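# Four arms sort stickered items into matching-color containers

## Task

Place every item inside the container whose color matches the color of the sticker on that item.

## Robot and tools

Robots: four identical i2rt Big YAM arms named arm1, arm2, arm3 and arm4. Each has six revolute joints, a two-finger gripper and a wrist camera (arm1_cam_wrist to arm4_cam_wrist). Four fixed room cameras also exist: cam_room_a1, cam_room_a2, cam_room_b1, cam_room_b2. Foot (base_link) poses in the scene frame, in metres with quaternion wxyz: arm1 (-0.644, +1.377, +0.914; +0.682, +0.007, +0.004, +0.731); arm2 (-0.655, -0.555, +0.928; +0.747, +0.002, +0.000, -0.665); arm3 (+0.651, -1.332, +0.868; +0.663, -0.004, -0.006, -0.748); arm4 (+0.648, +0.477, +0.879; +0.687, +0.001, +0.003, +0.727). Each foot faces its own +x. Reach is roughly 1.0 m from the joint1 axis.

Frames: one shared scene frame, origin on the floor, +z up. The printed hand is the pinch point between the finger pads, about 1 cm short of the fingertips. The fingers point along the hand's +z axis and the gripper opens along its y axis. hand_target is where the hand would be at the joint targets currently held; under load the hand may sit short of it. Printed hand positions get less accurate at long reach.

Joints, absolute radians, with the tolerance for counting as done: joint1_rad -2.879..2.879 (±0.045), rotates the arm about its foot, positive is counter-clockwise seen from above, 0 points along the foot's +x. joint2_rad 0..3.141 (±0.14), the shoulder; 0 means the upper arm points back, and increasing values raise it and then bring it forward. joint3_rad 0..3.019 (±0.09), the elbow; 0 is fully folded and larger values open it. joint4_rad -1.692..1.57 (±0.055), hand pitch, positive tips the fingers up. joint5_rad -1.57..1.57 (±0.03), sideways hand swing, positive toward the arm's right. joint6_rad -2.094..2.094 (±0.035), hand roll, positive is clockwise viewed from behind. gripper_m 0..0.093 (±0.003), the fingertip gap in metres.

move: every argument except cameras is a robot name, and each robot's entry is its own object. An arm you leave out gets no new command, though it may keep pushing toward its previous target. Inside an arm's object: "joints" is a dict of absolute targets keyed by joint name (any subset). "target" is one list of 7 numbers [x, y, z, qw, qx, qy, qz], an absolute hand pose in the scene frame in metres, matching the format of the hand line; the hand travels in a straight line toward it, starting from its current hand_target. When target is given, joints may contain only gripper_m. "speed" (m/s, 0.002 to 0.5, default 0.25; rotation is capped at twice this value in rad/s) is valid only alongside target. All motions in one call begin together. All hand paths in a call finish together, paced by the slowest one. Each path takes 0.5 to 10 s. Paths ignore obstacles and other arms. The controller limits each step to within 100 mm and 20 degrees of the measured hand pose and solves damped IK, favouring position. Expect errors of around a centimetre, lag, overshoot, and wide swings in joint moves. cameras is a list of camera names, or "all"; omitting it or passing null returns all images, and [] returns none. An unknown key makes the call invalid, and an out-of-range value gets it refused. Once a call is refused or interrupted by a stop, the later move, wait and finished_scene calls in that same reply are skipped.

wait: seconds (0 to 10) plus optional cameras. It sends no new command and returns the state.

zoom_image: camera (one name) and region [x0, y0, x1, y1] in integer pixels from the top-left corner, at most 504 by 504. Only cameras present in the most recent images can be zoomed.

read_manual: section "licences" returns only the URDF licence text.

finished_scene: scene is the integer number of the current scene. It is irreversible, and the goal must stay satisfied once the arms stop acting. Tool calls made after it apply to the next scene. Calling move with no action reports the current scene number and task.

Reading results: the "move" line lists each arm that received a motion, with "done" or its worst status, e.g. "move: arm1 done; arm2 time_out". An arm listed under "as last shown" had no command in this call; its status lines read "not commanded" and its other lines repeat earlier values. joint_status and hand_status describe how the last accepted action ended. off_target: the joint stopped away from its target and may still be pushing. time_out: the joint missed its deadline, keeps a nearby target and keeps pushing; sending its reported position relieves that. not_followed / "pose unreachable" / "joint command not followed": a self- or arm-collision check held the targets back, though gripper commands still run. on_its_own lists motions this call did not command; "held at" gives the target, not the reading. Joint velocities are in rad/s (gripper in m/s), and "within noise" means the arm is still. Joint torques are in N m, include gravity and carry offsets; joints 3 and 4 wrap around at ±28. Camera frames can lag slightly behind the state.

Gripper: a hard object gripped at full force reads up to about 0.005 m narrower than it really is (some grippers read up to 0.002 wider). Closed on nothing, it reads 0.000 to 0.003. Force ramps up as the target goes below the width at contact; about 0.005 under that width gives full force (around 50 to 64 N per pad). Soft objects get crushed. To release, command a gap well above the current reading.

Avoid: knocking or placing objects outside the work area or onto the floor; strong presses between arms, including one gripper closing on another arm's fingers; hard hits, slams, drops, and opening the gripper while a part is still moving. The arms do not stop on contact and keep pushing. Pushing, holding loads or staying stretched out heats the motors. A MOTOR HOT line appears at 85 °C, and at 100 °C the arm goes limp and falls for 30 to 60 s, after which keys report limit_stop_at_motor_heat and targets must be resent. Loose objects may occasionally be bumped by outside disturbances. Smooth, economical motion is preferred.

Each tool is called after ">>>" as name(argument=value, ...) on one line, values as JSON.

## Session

>>> move()

Scene clock: 0.00 s.
Joint torques (N m): no reading
Motor temperatures (°C): arm1=[20 23 26 23 21 21 21] | arm2=[23 24 25 22 22 20 23] | arm3=[24 23 23 23 24 23 23] | arm4=[22 21 23 22 24 21 24]
Heat: arm1: hottest joint3_rad 26 °C; arm2: hottest joint3_rad 25 °C; arm3: hottest joint1_rad 24 °C; arm4: hottest joint5_rad 24 °C.
Joint velocities: within noise
arm1.joint_positions: joint1_rad=+0.263 joint2_rad=+0.541 joint3_rad=+1.448 joint4_rad=-1.274 joint5_rad=+0.156 joint6_rad=+0.460 gripper_m=+0.09396
arm1.joint_status: not commanded
arm1.hand: x=-0.6722 y=+1.5689 z=+1.5123 quat_wxyz=(-0.269, +0.505, -0.648, -0.503) (m; scene frame)
arm1.hand_target: x=-0.6707 y=+1.5650 z=+1.5243 quat_wxyz=(-0.273, +0.499, -0.642, -0.514) (m; scene frame)
arm1.hand_status: not commanded
arm2.joint_positions: joint1_rad=+0.198 joint2_rad=+0.259 joint3_rad=+1.632 joint4_rad=-1.245 joint5_rad=-0.167 joint6_rad=+0.724 gripper_m=+0.09396
arm2.joint_status: not commanded
arm2.hand: x=-0.6328 y=-0.5393 z=+1.6268 quat_wxyz=(-0.736, -0.518, -0.413, +0.142) (m; scene frame)
arm2.hand_target: x=-0.6348 y=-0.5332 z=+1.6300 quat_wxyz=(-0.741, -0.512, -0.410, +0.144) (m; scene frame)
arm2.hand_status: not commanded
arm3.joint_positions: joint1_rad=-0.202 joint2_rad=+0.522 joint3_rad=+1.369 joint4_rad=-1.376 joint5_rad=-0.141 joint6_rad=+0.009 gripper_m=+0.09396
arm3.joint_status: not commanded
arm3.hand: x=+0.6122 y=-1.5130 z=+1.4112 quat_wxyz=(-0.346, -0.682, -0.528, +0.369) (m; scene frame)
arm3.hand_target: x=+0.6130 y=-1.5103 z=+1.4212 quat_wxyz=(-0.352, -0.676, -0.525, +0.378) (m; scene frame)
arm3.hand_status: not commanded
arm4.joint_positions: joint1_rad=+0.128 joint2_rad=+0.492 joint3_rad=+1.422 joint4_rad=-1.388 joint5_rad=-0.180 joint6_rad=-0.624 gripper_m=+0.09396
arm4.joint_status: not commanded
arm4.hand: x=+0.5903 y=+0.6373 z=+1.4468 quat_wxyz=(-0.401, +0.802, -0.272, -0.348) (m; scene frame)
arm4.hand_target: x=+0.5910 y=+0.6334 z=+1.4564 quat_wxyz=(-0.410, +0.797, -0.269, -0.353) (m; scene frame)
arm4.hand_status: not commanded
pictures: arm1_cam_wrist, arm2_cam_wrist, arm3_cam_wrist, arm4_cam_wrist, cam_room_a1, cam_room_a2, cam_room_b1, cam_room_b2
Images, in order (width x height): arm1_cam_wrist 672x504, arm2_cam_wrist 672x504, arm3_cam_wrist 672x504, arm4_cam_wrist 672x504, cam_room_a1 672x504, cam_room_a2 672x504, cam_room_b1 672x504, cam_room_b2 672x504.

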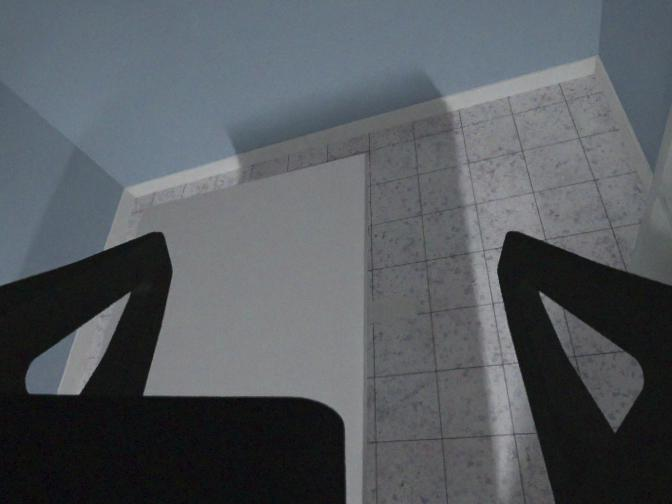

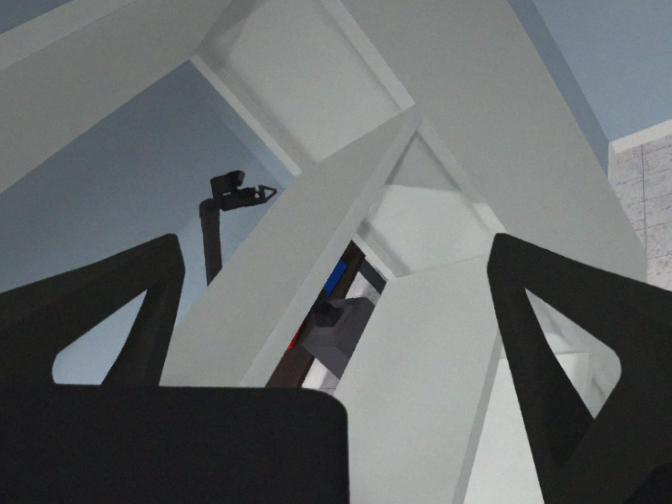

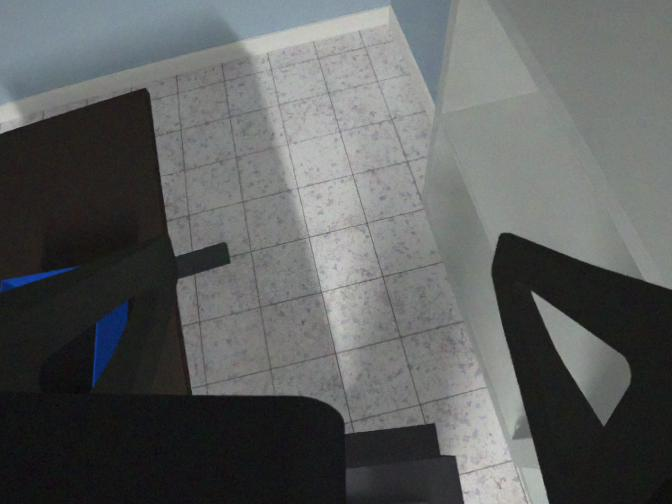

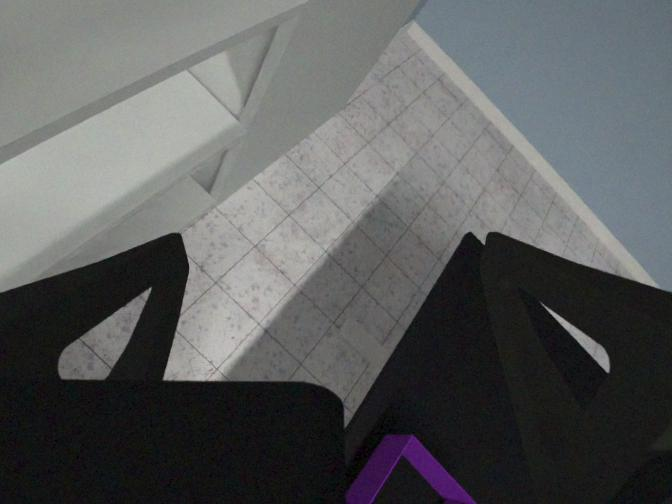

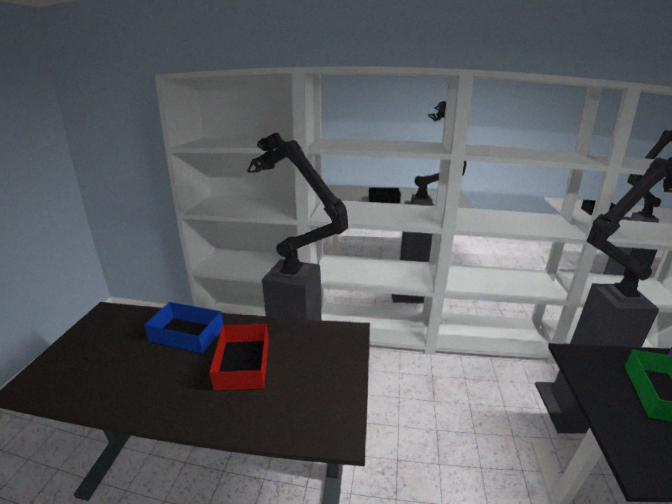

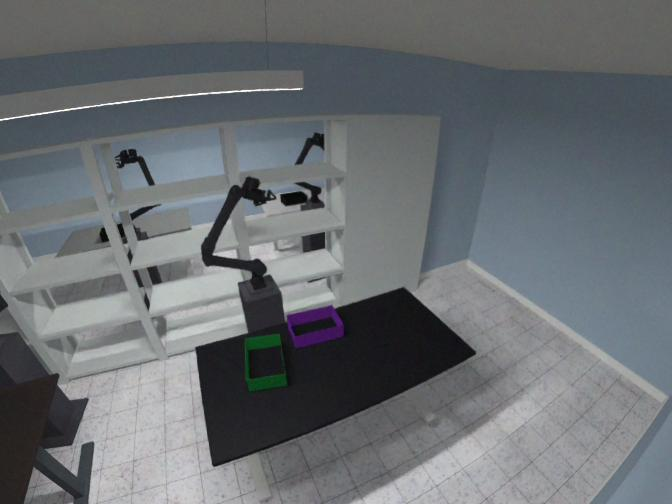

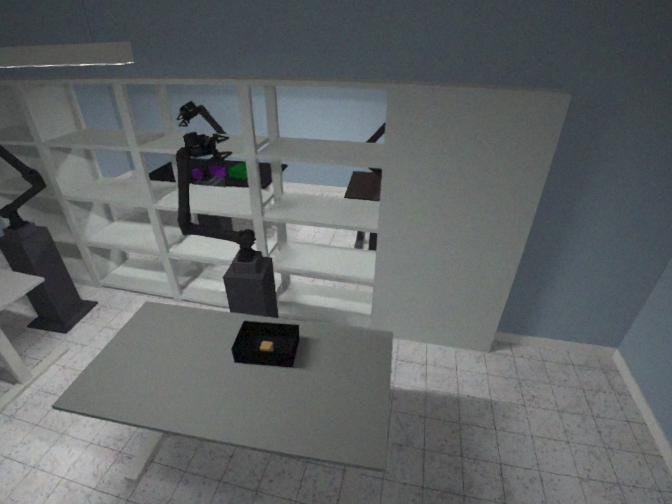

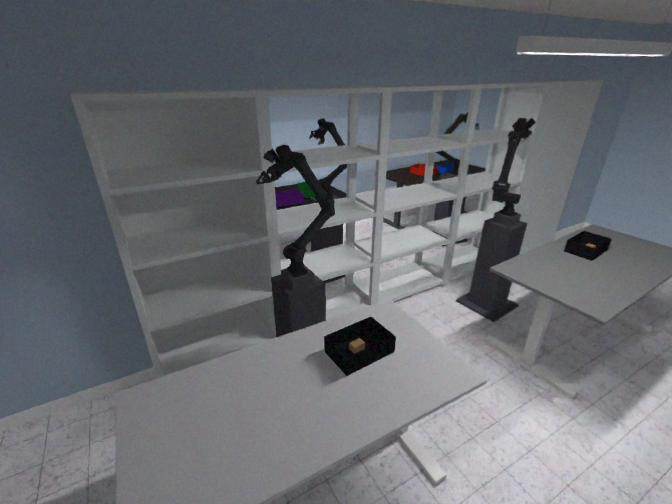

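>>> move(arm1={"joints":{"joint1_rad":1.49,"joint2_rad":1.454,"joint3_rad":1.054,"joint4_rad":-0.647,"joint5_rad":0,"joint6_rad":0,"gripper_m":0.093}}, arm2={"joints":{"joint1_rad":-1.85,"joint2_rad":1.454,"joint3_rad":1.054,"joint4_rad":-0.647,"joint5_rad":0,"joint6_rad":0,"gripper_m":0.093}}, arm3={"joints":{"joint1_rad":1.75,"joint2_rad":1.454,"joint3_rad":1.054,"joint4_rad":-0.647,"joint5_rad":0,"joint6_rad":0,"gripper_m":0.093}}, arm4={"joints":{"joint1_rad":-1.785,"joint2_rad":1.454,"joint3_rad":1.054,"joint4_rad":-0.647,"joint5_rad":0,"joint6_rad":0,"gripper_m":0.093}}, cameras=["arm1_cam_wrist","arm2_cam_wrist","arm3_cam_wrist","arm4_cam_wrist"])

Scene clock: 10.90 s.
Joint torques (N m): arm1=[-1.67 -8.53 12.53 1.76 0.04 -0.07] | arm2=[1.44 -12.75 11.44 2.22 -0.06 -0.07] | arm3=[1.14 -14.21 8.62 1.33 0.12 -0.1] | arm4=[1.79 -13.22 9.21 1.26 0.05 0.17]
Motor temperatures (°C): arm1=[20 23 27 23 21 21 21] | arm2=[23 24 26 22 22 20 23] | arm3=[24 23 24 23 24 23 23] | arm4=[22 21 24 22 24 21 24]
Heat: arm1: hottest joint3_rad 27 °C; arm2: hottest joint3_rad 26 °C; arm3: hottest joint1_rad 24 °C; arm4: hottest joint3_rad 24 °C.
move: arm1 done; arm2 done; arm3 done; arm4 done
Joint velocities: within noise
arm1.joint_positions: joint1_rad=+1.492 joint2_rad=+1.446 joint3_rad=+1.034 joint4_rad=-0.663 joint5_rad=-0.002 joint6_rad=+0.007 gripper_m=+0.09306
arm1.joint_status: all done
arm1.hand: x=-1.1502 y=+1.3821 z=+1.0670 quat_wxyz=(-0.001, +0.968, -0.008, -0.252) (m; scene frame)
arm1.hand_target: x=-1.1612 y=+1.3836 z=+1.0750 quat_wxyz=(-0.003, +0.964, -0.006, -0.266) (m; scene frame)
arm1.hand_status: not commanded
arm2.joint_positions: joint1_rad=-1.858 joint2_rad=+1.442 joint3_rad=+1.046 joint4_rad=-0.659 joint5_rad=+0.001 joint6_rad=+0.014 gripper_m=+0.09310
arm2.joint_status: all done
arm2.hand: x=-1.1620 y=-0.4682 z=+1.0808 quat_wxyz=(+0.022, -0.963, +0.089, +0.253) (m; scene frame)
arm2.hand_target: x=-1.1684 y=-0.4713 z=+1.0803 quat_wxyz=(+0.023, -0.963, +0.078, +0.257) (m; scene frame)
arm2.hand_status: not commanded
arm3.joint_positions: joint1_rad=+1.750 joint2_rad=+1.461 joint3_rad=+1.057 joint4_rad=-0.655 joint5_rad=-0.002 joint6_rad=+0.006 gripper_m=+0.09306
arm3.joint_status: all done
arm3.hand: x=+1.1695 y=-1.2991 z=+1.0175 quat_wxyz=(-0.254, +0.028, -0.967, -0.002) (m; scene frame)
arm3.hand_target: x=+1.1698 y=-1.2997 z=+1.0203 quat_wxyz=(-0.259, +0.030, -0.965, -0.001) (m; scene frame)
arm3.hand_status: not commanded
arm4.joint_positions: joint1_rad=-1.792 joint2_rad=+1.451 joint3_rad=+1.044 joint4_rad=-0.657 joint5_rad=+0.001 joint6_rad=-0.012 gripper_m=+0.09311
arm4.joint_status: all done
arm4.hand: x=+1.1554 y=+0.3928 z=+1.0253 quat_wxyz=(-0.247, -0.074, -0.966, +0.024) (m; scene frame)
arm4.hand_target: x=+1.1621 y=+0.3956 z=+1.0299 quat_wxyz=(-0.256, -0.076, -0.963, +0.022) (m; scene frame)
arm4.hand_status: not commanded
pictures: arm1_cam_wrist, arm2_cam_wrist, arm3_cam_wrist, arm4_cam_wrist
Images, in order (width x height): arm1_cam_wrist 672x504, arm2_cam_wrist 672x504, arm3_cam_wrist 672x504, arm4_cam_wrist 672x504.

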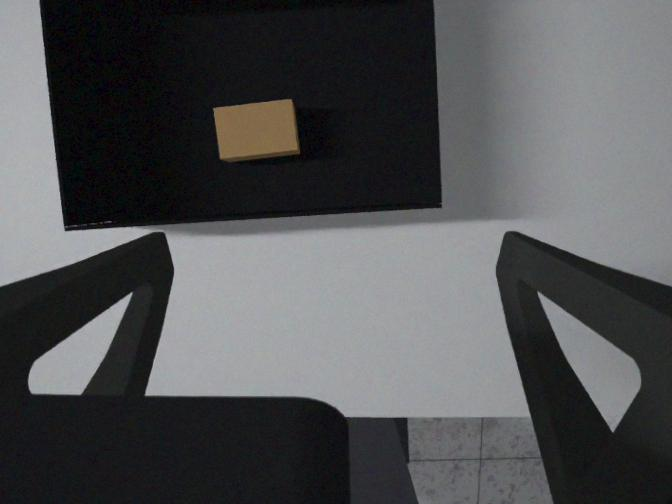

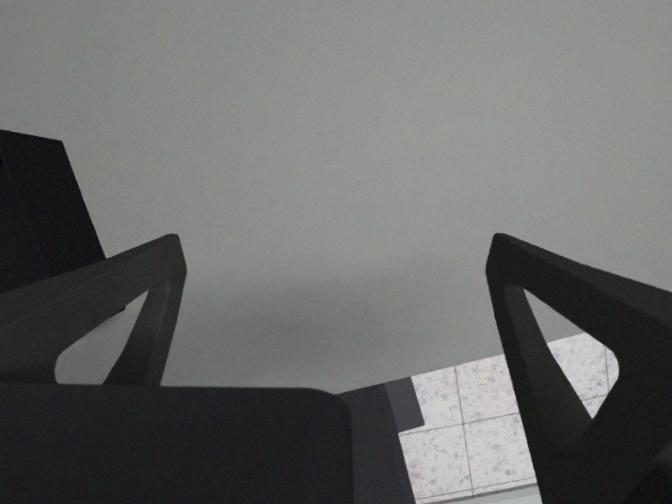

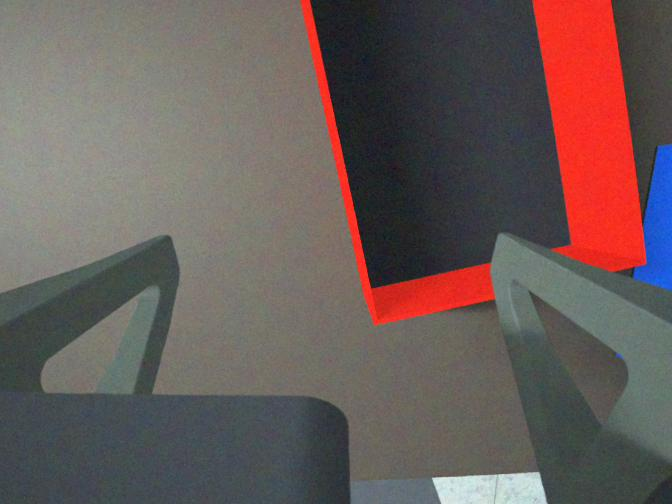

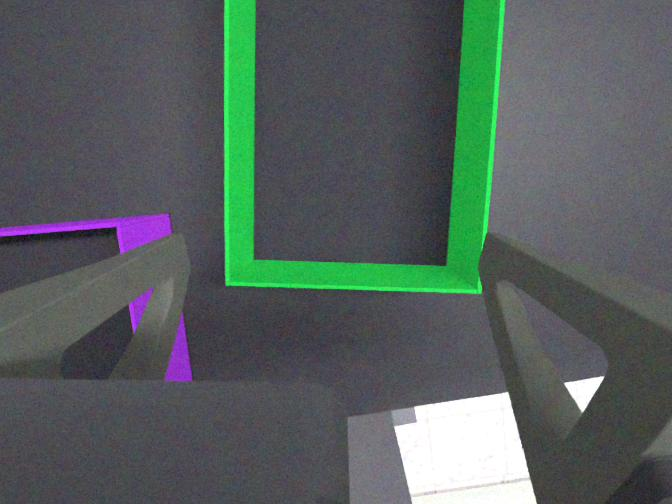

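>>> move(arm2={"joints":{"joint1_rad":-1.35}}, cameras=["arm1_cam_wrist","arm2_cam_wrist","cam_room_b1","cam_room_b2"])

>>> zoom_image(camera="cam_room_b1", region=[225, 315, 309, 378])

>>> zoom_image(camera="cam_room_b2", region=[320, 315, 404, 378])

>>> zoom_image(camera="arm1_cam_wrist", region=[200, 85, 320, 175])

>>> zoom_image(camera="cam_room_b2", region=[560, 225, 620, 270])

Scene clock: 20.40 s.
Joint torques (N m): arm1=[-1.96 -8.64 12.52 1.73 0.08 -0.06] | arm2=[0.03 -12.81 11.45 2.24 0 -0.06] | arm3=[1.14 -14.27 8.64 1.32 0.12 -0.1] | arm4=[1.61 -13.39 9.24 1.18 0.01 0.15]
Motor temperatures (°C): arm1=[20 23 28 23 21 21 21] | arm2=[23 24 27 22 22 20 23] | arm3=[24 23 25 23 24 23 23] | arm4=[22 22 26 22 24 21 24]
Heat: arm1: hottest joint3_rad 28 °C; arm2: hottest joint3_rad 27 °C; arm3: hottest joint3_rad 25 °C; arm4: hottest joint3_rad 26 °C.
move: arm2 done
Joint velocities: within noise
arm1, arm3, arm4: as last shown
arm2.joint_positions: joint1_rad=-1.342 joint2_rad=+1.442 joint3_rad=+1.046 joint4_rad=-0.659 joint5_rad=-0.001 joint6_rad=+0.013 gripper_m=+0.09310
arm2.joint_status: all done
arm2.hand: x=-1.1391 y=-0.7299 z=+1.0800 quat_wxyz=(-0.045, -0.954, -0.161, +0.250) (m; scene frame)
arm2.hand_target: x=-1.1460 y=-0.7277 z=+1.0795 quat_wxyz=(-0.042, -0.952, -0.163, +0.254) (m; scene frame)
arm2.hand_status: not commanded
pictures: arm1_cam_wrist, arm2_cam_wrist, cam_room_b1, cam_room_b2
Images, in order (width x height): arm1_cam_wrist 672x504, arm2_cam_wrist 672x504, cam_room_b1 672x504, cam_room_b2 672x504.

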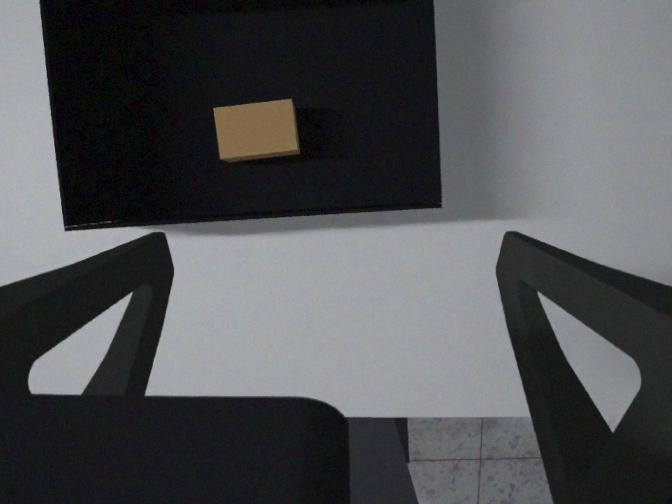

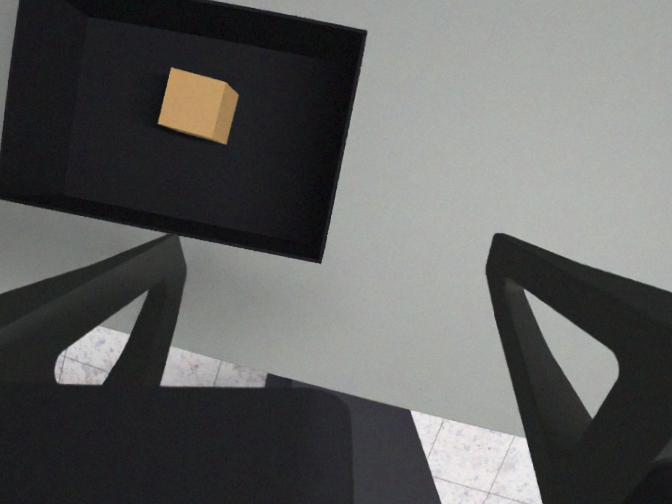

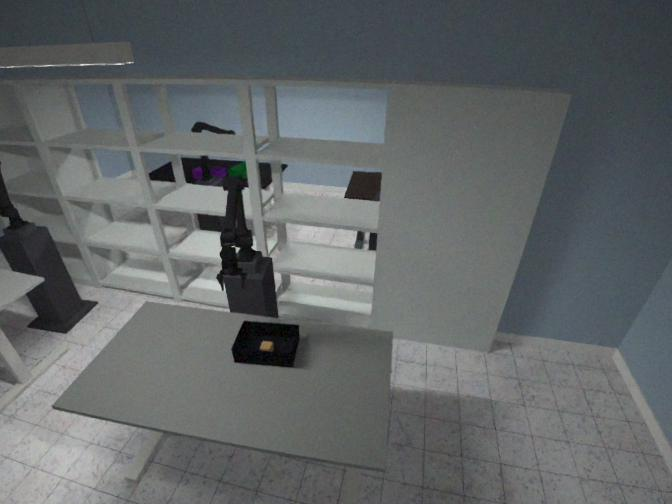

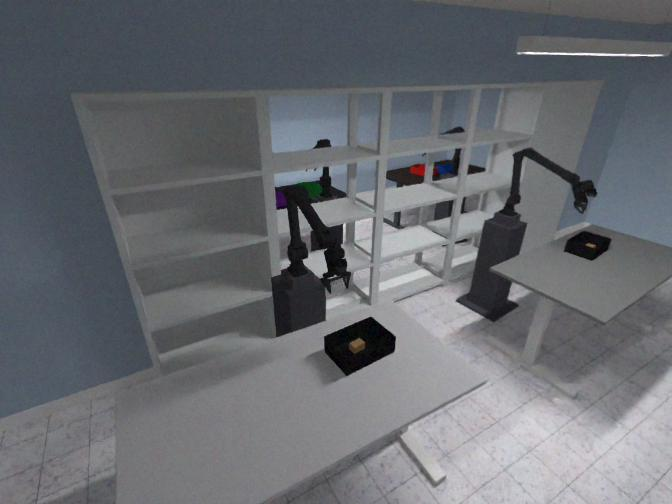

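Scaled by 6.000.

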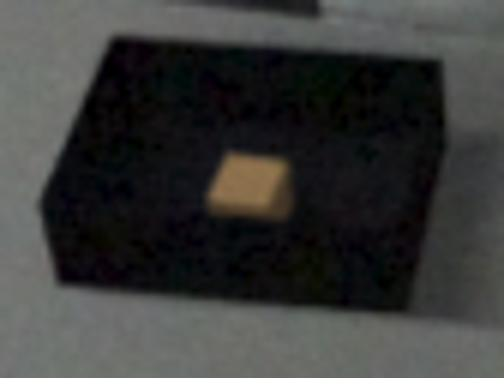

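Scaled by 6.000.

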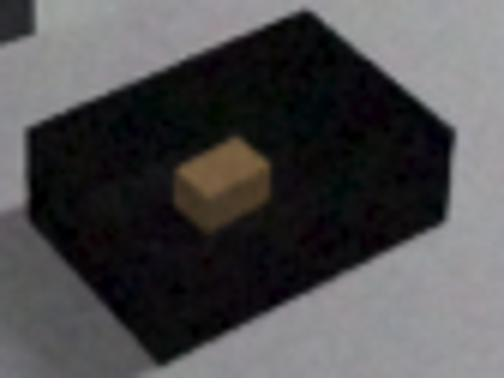

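Scaled by 4.200.

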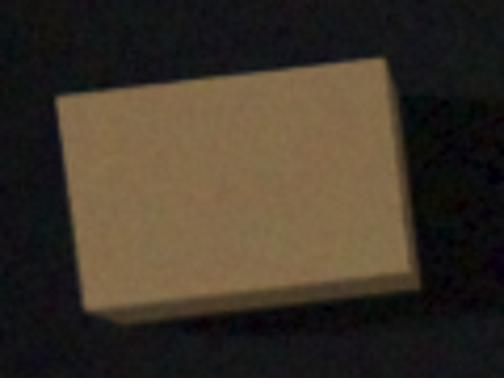

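Scaled by 8.400.

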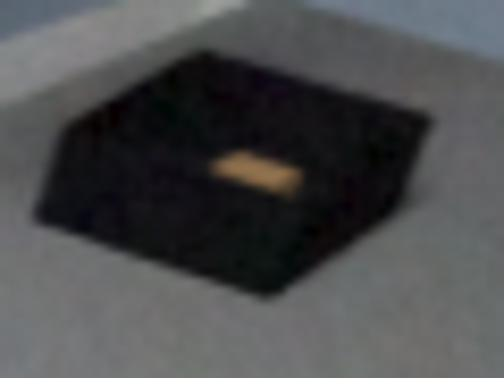

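>>> move(arm1={"target":[-1.183,1.315,0.845,0.0113,0.965,0.0421,-0.2586]}, arm2={"target":[-1.141,-0.885,0.855,0.009,0.9653,0.0337,-0.2587]}, cameras=["arm1_cam_wrist","arm2_cam_wrist"])

Scene clock: 39.80 s.
Joint torques (N m): arm1=[-1.44 -12.63 7.24 1.76 0.09 0.13] | arm2=[0.56 -17.55 10.59 2.17 0.44 0.21] | arm3=[1.03 -14.45 8.62 1.32 0.12 -0.11] | arm4=[1.44 -13.39 9.2 1.14 0.07 0.16]
Motor temperatures (°C): arm1=[20 24 29 23 21 21 21] | arm2=[23 25 29 22 22 20 23] | arm3=[24 24 25 23 24 23 23] | arm4=[22 22 29 22 24 21 24]
Heat: arm1: hottest joint3_rad 29 °C; arm2: hottest joint3_rad 29 °C; arm3: hottest joint3_rad 25 °C; arm4: hottest joint3_rad 29 °C.
move: arm1 off_target; arm2 off_target
Joint velocities: within noise
arm1.joint_positions: joint1_rad=+1.616 joint2_rad=+1.935 joint3_rad=+0.913 joint4_rad=-0.069 joint5_rad=+0.011 joint6_rad=+0.023 gripper_m=+0.09306
arm1.joint_status: not commanded
arm1.hand: x=-1.1745 y=+1.3193 z=+0.8383 quat_wxyz=(+0.009, +0.969, +0.043, -0.245) (m; scene frame)
arm1.hand_target: x=-1.1828 y=+1.3151 z=+0.8451 quat_wxyz=(+0.011, +0.965, +0.042, -0.258) (m; scene frame)
arm1.hand_status: off_target (0.012 m and 1.7 deg from the pose sent, 0.234 m and 5.9 deg at the start)
arm2.joint_positions: joint1_rad=-1.004 joint2_rad=+1.996 joint3_rad=+1.070 joint4_rad=-0.241 joint5_rad=+0.286 joint6_rad=+0.531 gripper_m=+0.09310
arm2.joint_status: not commanded
arm2.hand: x=-1.1223 y=-0.8730 z=+0.8488 quat_wxyz=(+0.003, -0.969, -0.046, +0.242) (m; scene frame)
arm2.hand_target: x=-1.1403 y=-0.8843 z=+0.8557 quat_wxyz=(-0.009, -0.965, -0.034, +0.259) (m; scene frame)
arm2.hand_status: off_target (0.023 m and 2.8 deg from the pose sent, 0.273 m and 15.2 deg at the start)
arm3, arm4: as last shown
pictures: arm1_cam_wrist, arm2_cam_wrist
Images, in order (width x height): arm1_cam_wrist 672x504, arm2_cam_wrist 672x504.

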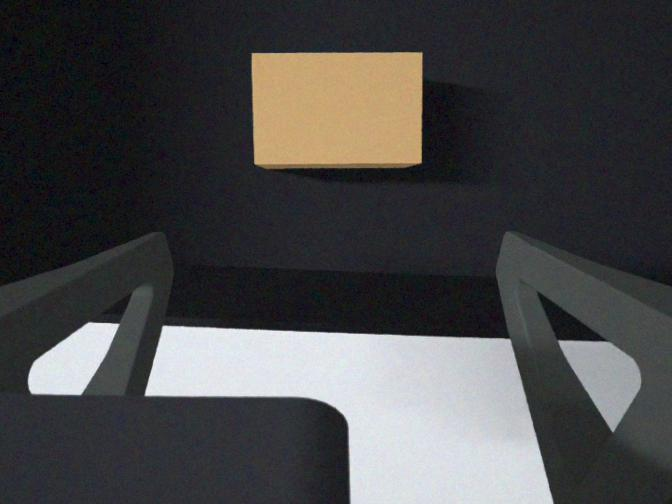

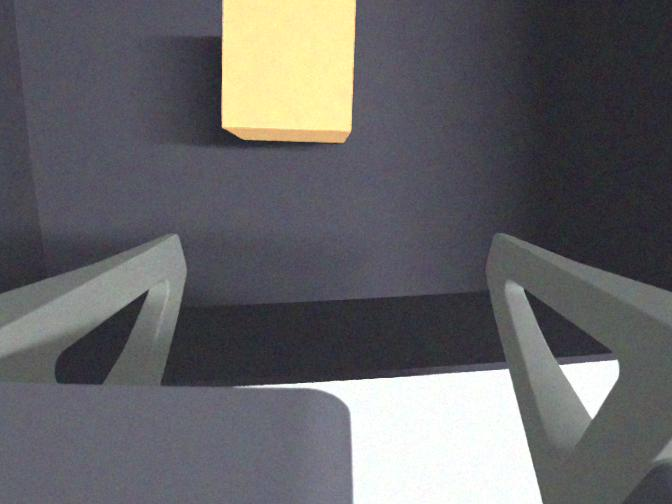

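>>> move(arm1={"target":[-1.244,1.309,0.752,0.0113,0.965,0.0421,-0.2586],"speed":0.13}, arm2={"target":[-1.206,-0.908,0.745,0.009,0.9653,0.0337,-0.2587],"speed":0.13}, cameras=["arm1_cam_wrist","arm2_cam_wrist"])

Scene clock: 49.13 s.
Joint torques (N m): arm1=[-1.79 -14.21 8.53 1.81 0.11 0.02] | arm2=[0.15 -19.78 9.94 2.13 0.1 -0.09] | arm3=[1.08 -14.1 8.62 1.35 0.11 -0.1] | arm4=[1.55 -12.86 9.22 1.26 0.07 0.12]
Motor temperatures (°C): arm1=[20 24 30 23 21 21 21] | arm2=[23 25 29 22 22 20 23] | arm3=[24 24 25 23 24 23 23] | arm4=[22 22 29 22 24 21 24]
Heat: arm1: hottest joint3_rad 30 °C; arm2: hottest joint3_rad 29 °C; arm3: hottest joint3_rad 25 °C; arm4: hottest joint3_rad 29 °C.
move: arm1 off_target; arm2 off_target
Joint velocities: within noise
arm1.joint_positions: joint1_rad=+1.616 joint2_rad=+2.230 joint3_rad=+1.102 joint4_rad=+0.029 joint5_rad=+0.010 joint6_rad=+0.031 gripper_m=+0.09306
arm1.joint_status: not commanded
arm1.hand: x=-1.2255 y=+1.3138 z=+0.7470 quat_wxyz=(+0.010, +0.970, +0.039, -0.241) (m; scene frame)
arm1.hand_target: x=-1.2433 y=+1.3091 z=+0.7526 quat_wxyz=(+0.011, +0.965, +0.042, -0.259) (m; scene frame)
arm1.hand_status: off_target (0.020 m and 2.1 deg from the pose sent, 0.111 m and 1.7 deg at the start)
arm2.joint_positions: joint1_rad=-1.038 joint2_rad=+2.319 joint3_rad=+1.324 joint4_rad=-0.145 joint5_rad=+0.277 joint6_rad=+0.524 gripper_m=+0.09310
arm2.joint_status: not commanded
arm2.hand: x=-1.1909 y=-0.9023 z=+0.7499 quat_wxyz=(-0.004, -0.968, -0.032, +0.250) (m; scene frame)
arm2.hand_target: x=-1.2054 y=-0.9075 z=+0.7456 quat_wxyz=(-0.009, -0.965, -0.034, +0.259) (m; scene frame)
arm2.hand_status: off_target (0.017 m and 1.2 deg from the pose sent, 0.138 m and 2.8 deg at the start)
arm3, arm4: as last shown
pictures: arm1_cam_wrist, arm2_cam_wrist
Images, in order (width x height): arm1_cam_wrist 672x504, arm2_cam_wrist 672x504.

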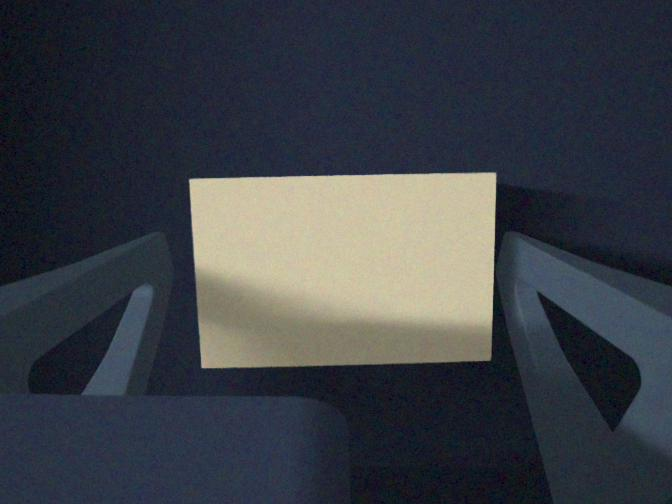

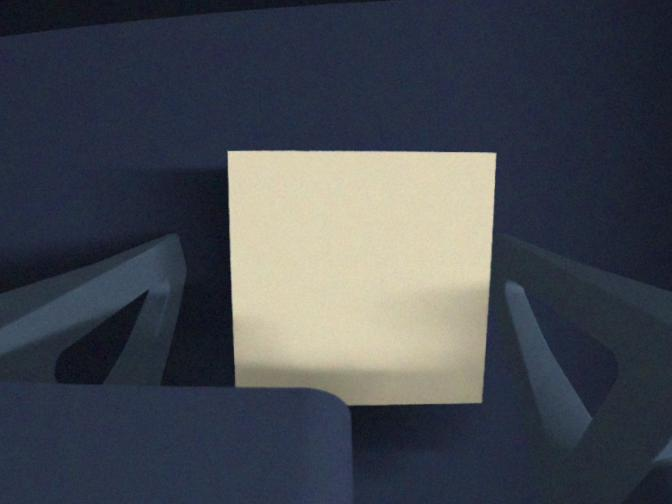

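>>> move(arm1={"joints":{"gripper_m":0.05}}, arm2={"target":[-1.208,-0.900,0.745,0.009,0.9653,0.0337,-0.2587],"speed":0.06}, cameras=[])

>>> move(arm1={"target":[-1.22,1.312,0.90,0.0113,0.965,0.0421,-0.2586]}, arm2={"joints":{"gripper_m":0.033}}, cameras=[])

>>> move(arm1={"joints":{"joint2_rad":1.2,"joint3_rad":1.3,"joint4_rad":0.1,"joint5_rad":0,"joint6_rad":0}}, arm2={"target":[-1.19,-0.895,0.90,0.009,0.9653,0.0337,-0.2587]}, cameras=[])

>>> move(arm2={"joints":{"joint2_rad":1.2,"joint3_rad":1.3,"joint4_rad":0.1,"joint5_rad":0,"joint6_rad":0}}, cameras=["arm1_cam_wrist","arm2_cam_wrist","cam_room_b1","cam_room_b2"])

>>> zoom_image(camera="cam_room_b1", region=[205, 200, 325, 290])

>>> zoom_image(camera="cam_room_b2", region=[290, 180, 410, 270])

Scene clock: 70.50 s.
Joint torques (N m): arm1=[-1.73 -14.15 8.4 1.68 0.07 0.02] | arm2=[0.15 -20.07 9.07 2.26 0.08 -0.06] | arm3=[0.97 -14.27 8.61 1.32 0.11 -0.11] | arm4=[1.44 -13.27 9.09 1.22 0.03 0.15]
Motor temperatures (°C): arm1=[20 24 30 23 21 21 21] | arm2=[23 25 30 22 22 20 23] | arm3=[24 24 26 23 24 23 23] | arm4=[22 22 31 22 24 21 24]
Heat: arm1: hottest joint3_rad 30 °C; arm2: hottest joint3_rad 30 °C; arm3: hottest joint3_rad 26 °C; arm4: hottest joint3_rad 31 °C.
move: arm1 off_target; arm2 off_target
Joint velocities: within noise
arm1.joint_positions: joint1_rad=+1.616 joint2_rad=+2.230 joint3_rad=+1.102 joint4_rad=+0.029 joint5_rad=+0.011 joint6_rad=+0.031 gripper_m=+0.06894
arm1.joint_status: gripper_m off_target (ended at +0.06897, target +0.05000)
arm1.hand: x=-1.2257 y=+1.3138 z=+0.7471 quat_wxyz=(+0.010, +0.970, +0.039, -0.241) (m; scene frame)
arm1.hand_target: x=-1.2434 y=+1.3091 z=+0.7526 quat_wxyz=(+0.011, +0.965, +0.042, -0.259) (m; scene frame)
arm1.hand_status: not commanded
arm2.joint_positions: joint1_rad=-1.052 joint2_rad=+2.319 joint3_rad=+1.324 joint4_rad=-0.138 joint5_rad=+0.271 joint6_rad=+0.512 gripper_m=+0.09310
arm2.joint_status: not commanded
arm2.hand: x=-1.1963 y=-0.8968 z=+0.7504 quat_wxyz=(-0.005, -0.967, -0.031, +0.252) (m; scene frame)
arm2.hand_target: x=-1.2076 y=-0.8998 z=+0.7454 quat_wxyz=(-0.009, -0.965, -0.034, +0.259) (m; scene frame)
arm2.hand_status: off_target (0.013 m and 1.0 deg from the pose sent, 0.018 m and 1.2 deg at the start)
arm3, arm4: as last shown
pictures: none
No camera images: "cameras" was empty.

Scene clock: 71.87 s.
Joint torques (N m): arm1=[-1.67 -13.1 8.42 1.11 0.03 -0.03] | arm2=[0.09 -20.07 9.09 2.24 0.13 -0.07] | arm3=[1.03 -14.33 8.61 1.32 0.11 -0.11] | arm4=[1.08 -13.63 9.14 1.09 0.04 0.15]
Motor temperatures (°C): arm1=[20 24 30 23 21 21 21] | arm2=[23 25 30 22 22 20 23] | arm3=[24 24 26 23 24 23 23] | arm4=[22 22 31 22 24 21 24]
Heat: arm1: hottest joint3_rad 30 °C; arm2: hottest joint3_rad 30 °C; arm3: hottest joint3_rad 26 °C; arm4: hottest joint3_rad 31 °C.
move: arm1 done; arm2 off_target
Joint velocities: within noise
arm1.joint_positions: joint1_rad=+1.616 joint2_rad=+1.871 joint3_rad=+1.050 joint4_rad=-0.234 joint5_rad=+0.011 joint6_rad=+0.032 gripper_m=+0.06894
arm1.joint_status: not commanded
arm1.hand: x=-1.2210 y=+1.3138 z=+0.9017 quat_wxyz=(+0.012, +0.964, +0.039, -0.263) (m; scene frame)
arm1.hand_target: x=-1.2200 y=+1.3121 z=+0.8999 quat_wxyz=(+0.011, +0.965, +0.042, -0.259) (m; scene frame)
arm1.hand_status: done (0.003 m and 0.6 deg from the pose sent, 0.153 m and 2.1 deg at the start)
arm2.joint_positions: joint1_rad=-1.052 joint2_rad=+2.319 joint3_rad=+1.324 joint4_rad=-0.137 joint5_rad=+0.270 joint6_rad=+0.511 gripper_m=+0.05282
arm2.joint_status: gripper_m off_target (ended at +0.05285, target +0.03300)
arm2.hand: x=-1.1964 y=-0.8969 z=+0.7504 quat_wxyz=(-0.005, -0.967, -0.032, +0.252) (m; scene frame)
arm2.hand_target: x=-1.2076 y=-0.8996 z=+0.7454 quat_wxyz=(-0.009, -0.965, -0.034, +0.259) (m; scene frame)
arm2.hand_status: not commanded
arm3, arm4: as last shown
pictures: none
No camera images: "cameras" was empty.

Scene clock: 73.50 s.
Joint torques (N m): arm1=[-2.02 -7.71 13.35 1.59 -0.01 -0.04] | arm2=[1.03 -19.6 8.25 1.18 0.35 0.03] | arm3=[1.08 -14.33 8.61 1.31 0.11 -0.1] | arm4=[1.08 -13.57 9.25 1.21 0.04 0.17]
Motor temperatures (°C): arm1=[20 24 30 23 21 21 21] | arm2=[23 25 30 22 22 20 23] | arm3=[24 24 26 23 24 23 23] | arm4=[22 22 31 22 24 21 24]
Heat: arm1: hottest joint3_rad 30 °C; arm2: hottest joint3_rad 30 °C; arm3: hottest joint3_rad 26 °C; arm4: hottest joint3_rad 31 °C.
move: arm1 done; arm2 off_target
Joint velocities: within noise
arm1.joint_positions: joint1_rad=+1.616 joint2_rad=+1.211 joint3_rad=+1.285 joint4_rad=+0.101 joint5_rad=+0.002 joint6_rad=+0.008 gripper_m=+0.06894
arm1.joint_status: all done
arm1.hand: x=-1.2063 y=+1.3112 z=+1.5029 quat_wxyz=(+0.045, +0.635, +0.035, -0.770) (m; scene frame)
arm1.hand_target: x=-1.1997 y=+1.3098 z=+1.5176 quat_wxyz=(+0.044, +0.626, +0.038, -0.778) (m; scene frame)
arm1.hand_status: not commanded
arm2.joint_positions: joint1_rad=-1.052 joint2_rad=+1.993 joint3_rad=+1.280 joint4_rad=-0.369 joint5_rad=+0.270 joint6_rad=+0.511 gripper_m=+0.05282
arm2.joint_status: not commanded
arm2.hand: x=-1.1976 y=-0.8981 z=+0.9123 quat_wxyz=(-0.019, -0.962, -0.028, +0.271) (m; scene frame)
arm2.hand_target: x=-1.1900 y=-0.8948 z=+0.9002 quat_wxyz=(-0.009, -0.965, -0.034, +0.259) (m; scene frame)
arm2.hand_status: off_target (0.015 m and 1.9 deg from the pose sent, 0.150 m and 1.0 deg at the start)
arm3, arm4: as last shown
pictures: none
No camera images: "cameras" was empty.

Scene clock: 75.13 s.
Joint torques (N m): arm1=[-1.2 -7.36 13.41 1.57 -0.01 -0.07] | arm2=[0.97 -10.46 13.31 2.55 -0.17 -0.08] | arm3=[1.08 -14.27 8.58 1.32 0.11 -0.1] | arm4=[1.2 -13.51 9.18 1.18 0.08 0.14]
Motor temperatures (°C): arm1=[20 24 30 23 21 21 21] | arm2=[23 25 30 22 22 20 23] | arm3=[24 24 26 23 24 23 23] | arm4=[22 22 31 22 24 21 24]
Heat: arm1: hottest joint3_rad 30 °C; arm2: hottest joint3_rad 30 °C; arm3: hottest joint3_rad 26 °C; arm4: hottest joint3_rad 31 °C.
move: arm2 done
Joint velocities: within noise
arm1, arm3, arm4: as last shown
arm2.joint_positions: joint1_rad=-1.051 joint2_rad=+1.192 joint3_rad=+1.286 joint4_rad=+0.097 joint5_rad=+0.004 joint6_rad=+0.014 gripper_m=+0.05283
arm2.joint_status: all done
arm2.hand: x=-1.1126 y=-0.8931 z=+1.5163 quat_wxyz=(-0.245, -0.607, -0.194, +0.731) (m; scene frame)
arm2.hand_target: x=-1.1132 y=-0.8965 z=+1.5211 quat_wxyz=(-0.242, -0.602, -0.200, +0.734) (m; scene frame)
arm2.hand_status: not commanded
pictures: arm1_cam_wrist, arm2_cam_wrist, cam_room_b1, cam_room_b2
Images, in order (width x height): arm1_cam_wrist 672x504, arm2_cam_wrist 672x504, cam_room_b1 672x504, cam_room_b2 672x504.

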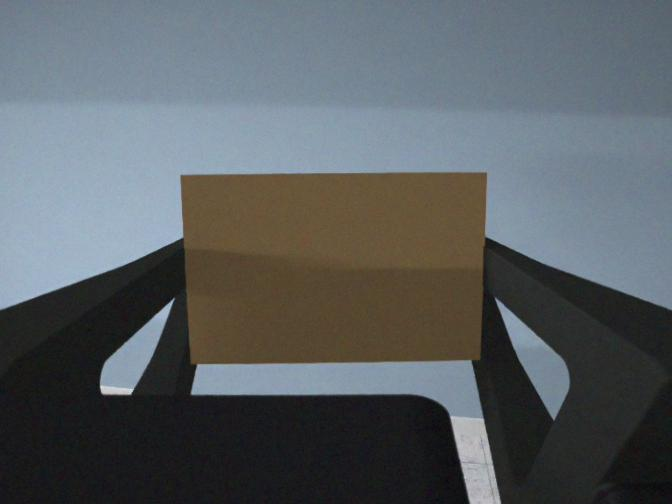

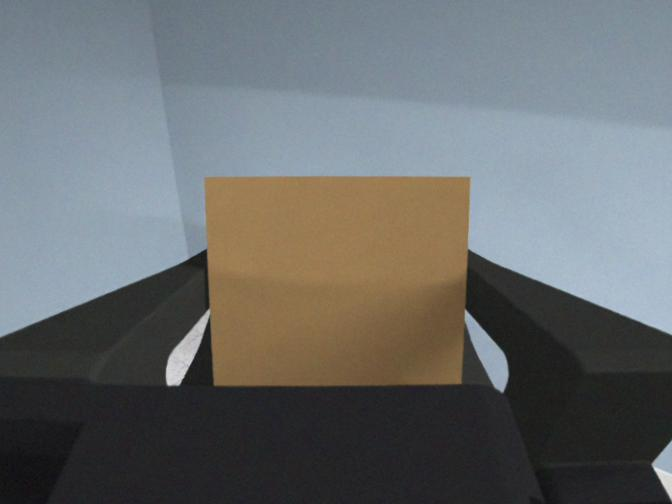

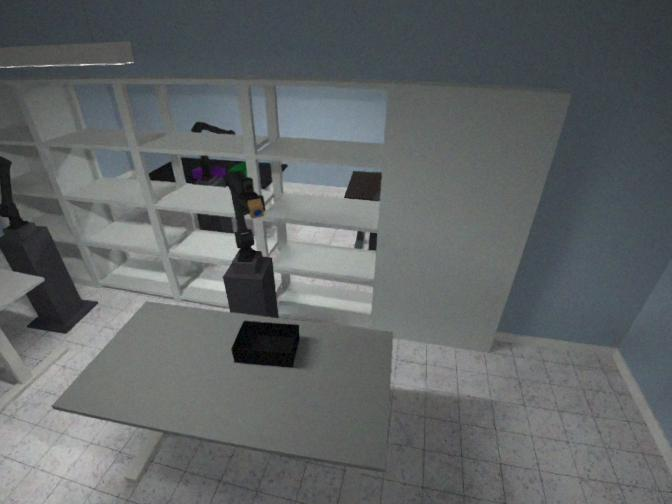

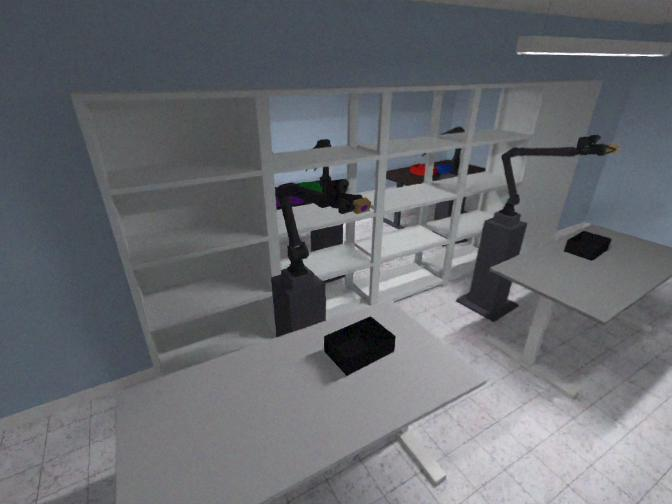

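Scaled by 4.200.

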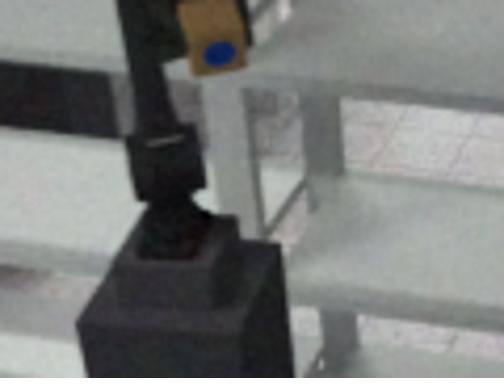

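Scaled by 4.200.

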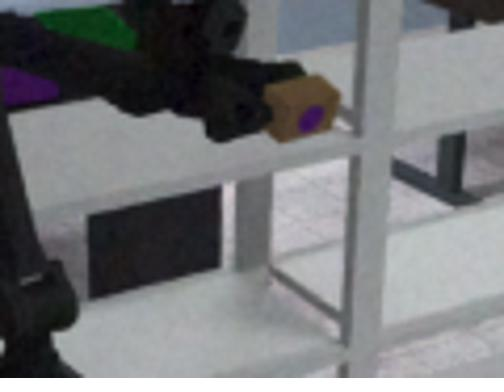

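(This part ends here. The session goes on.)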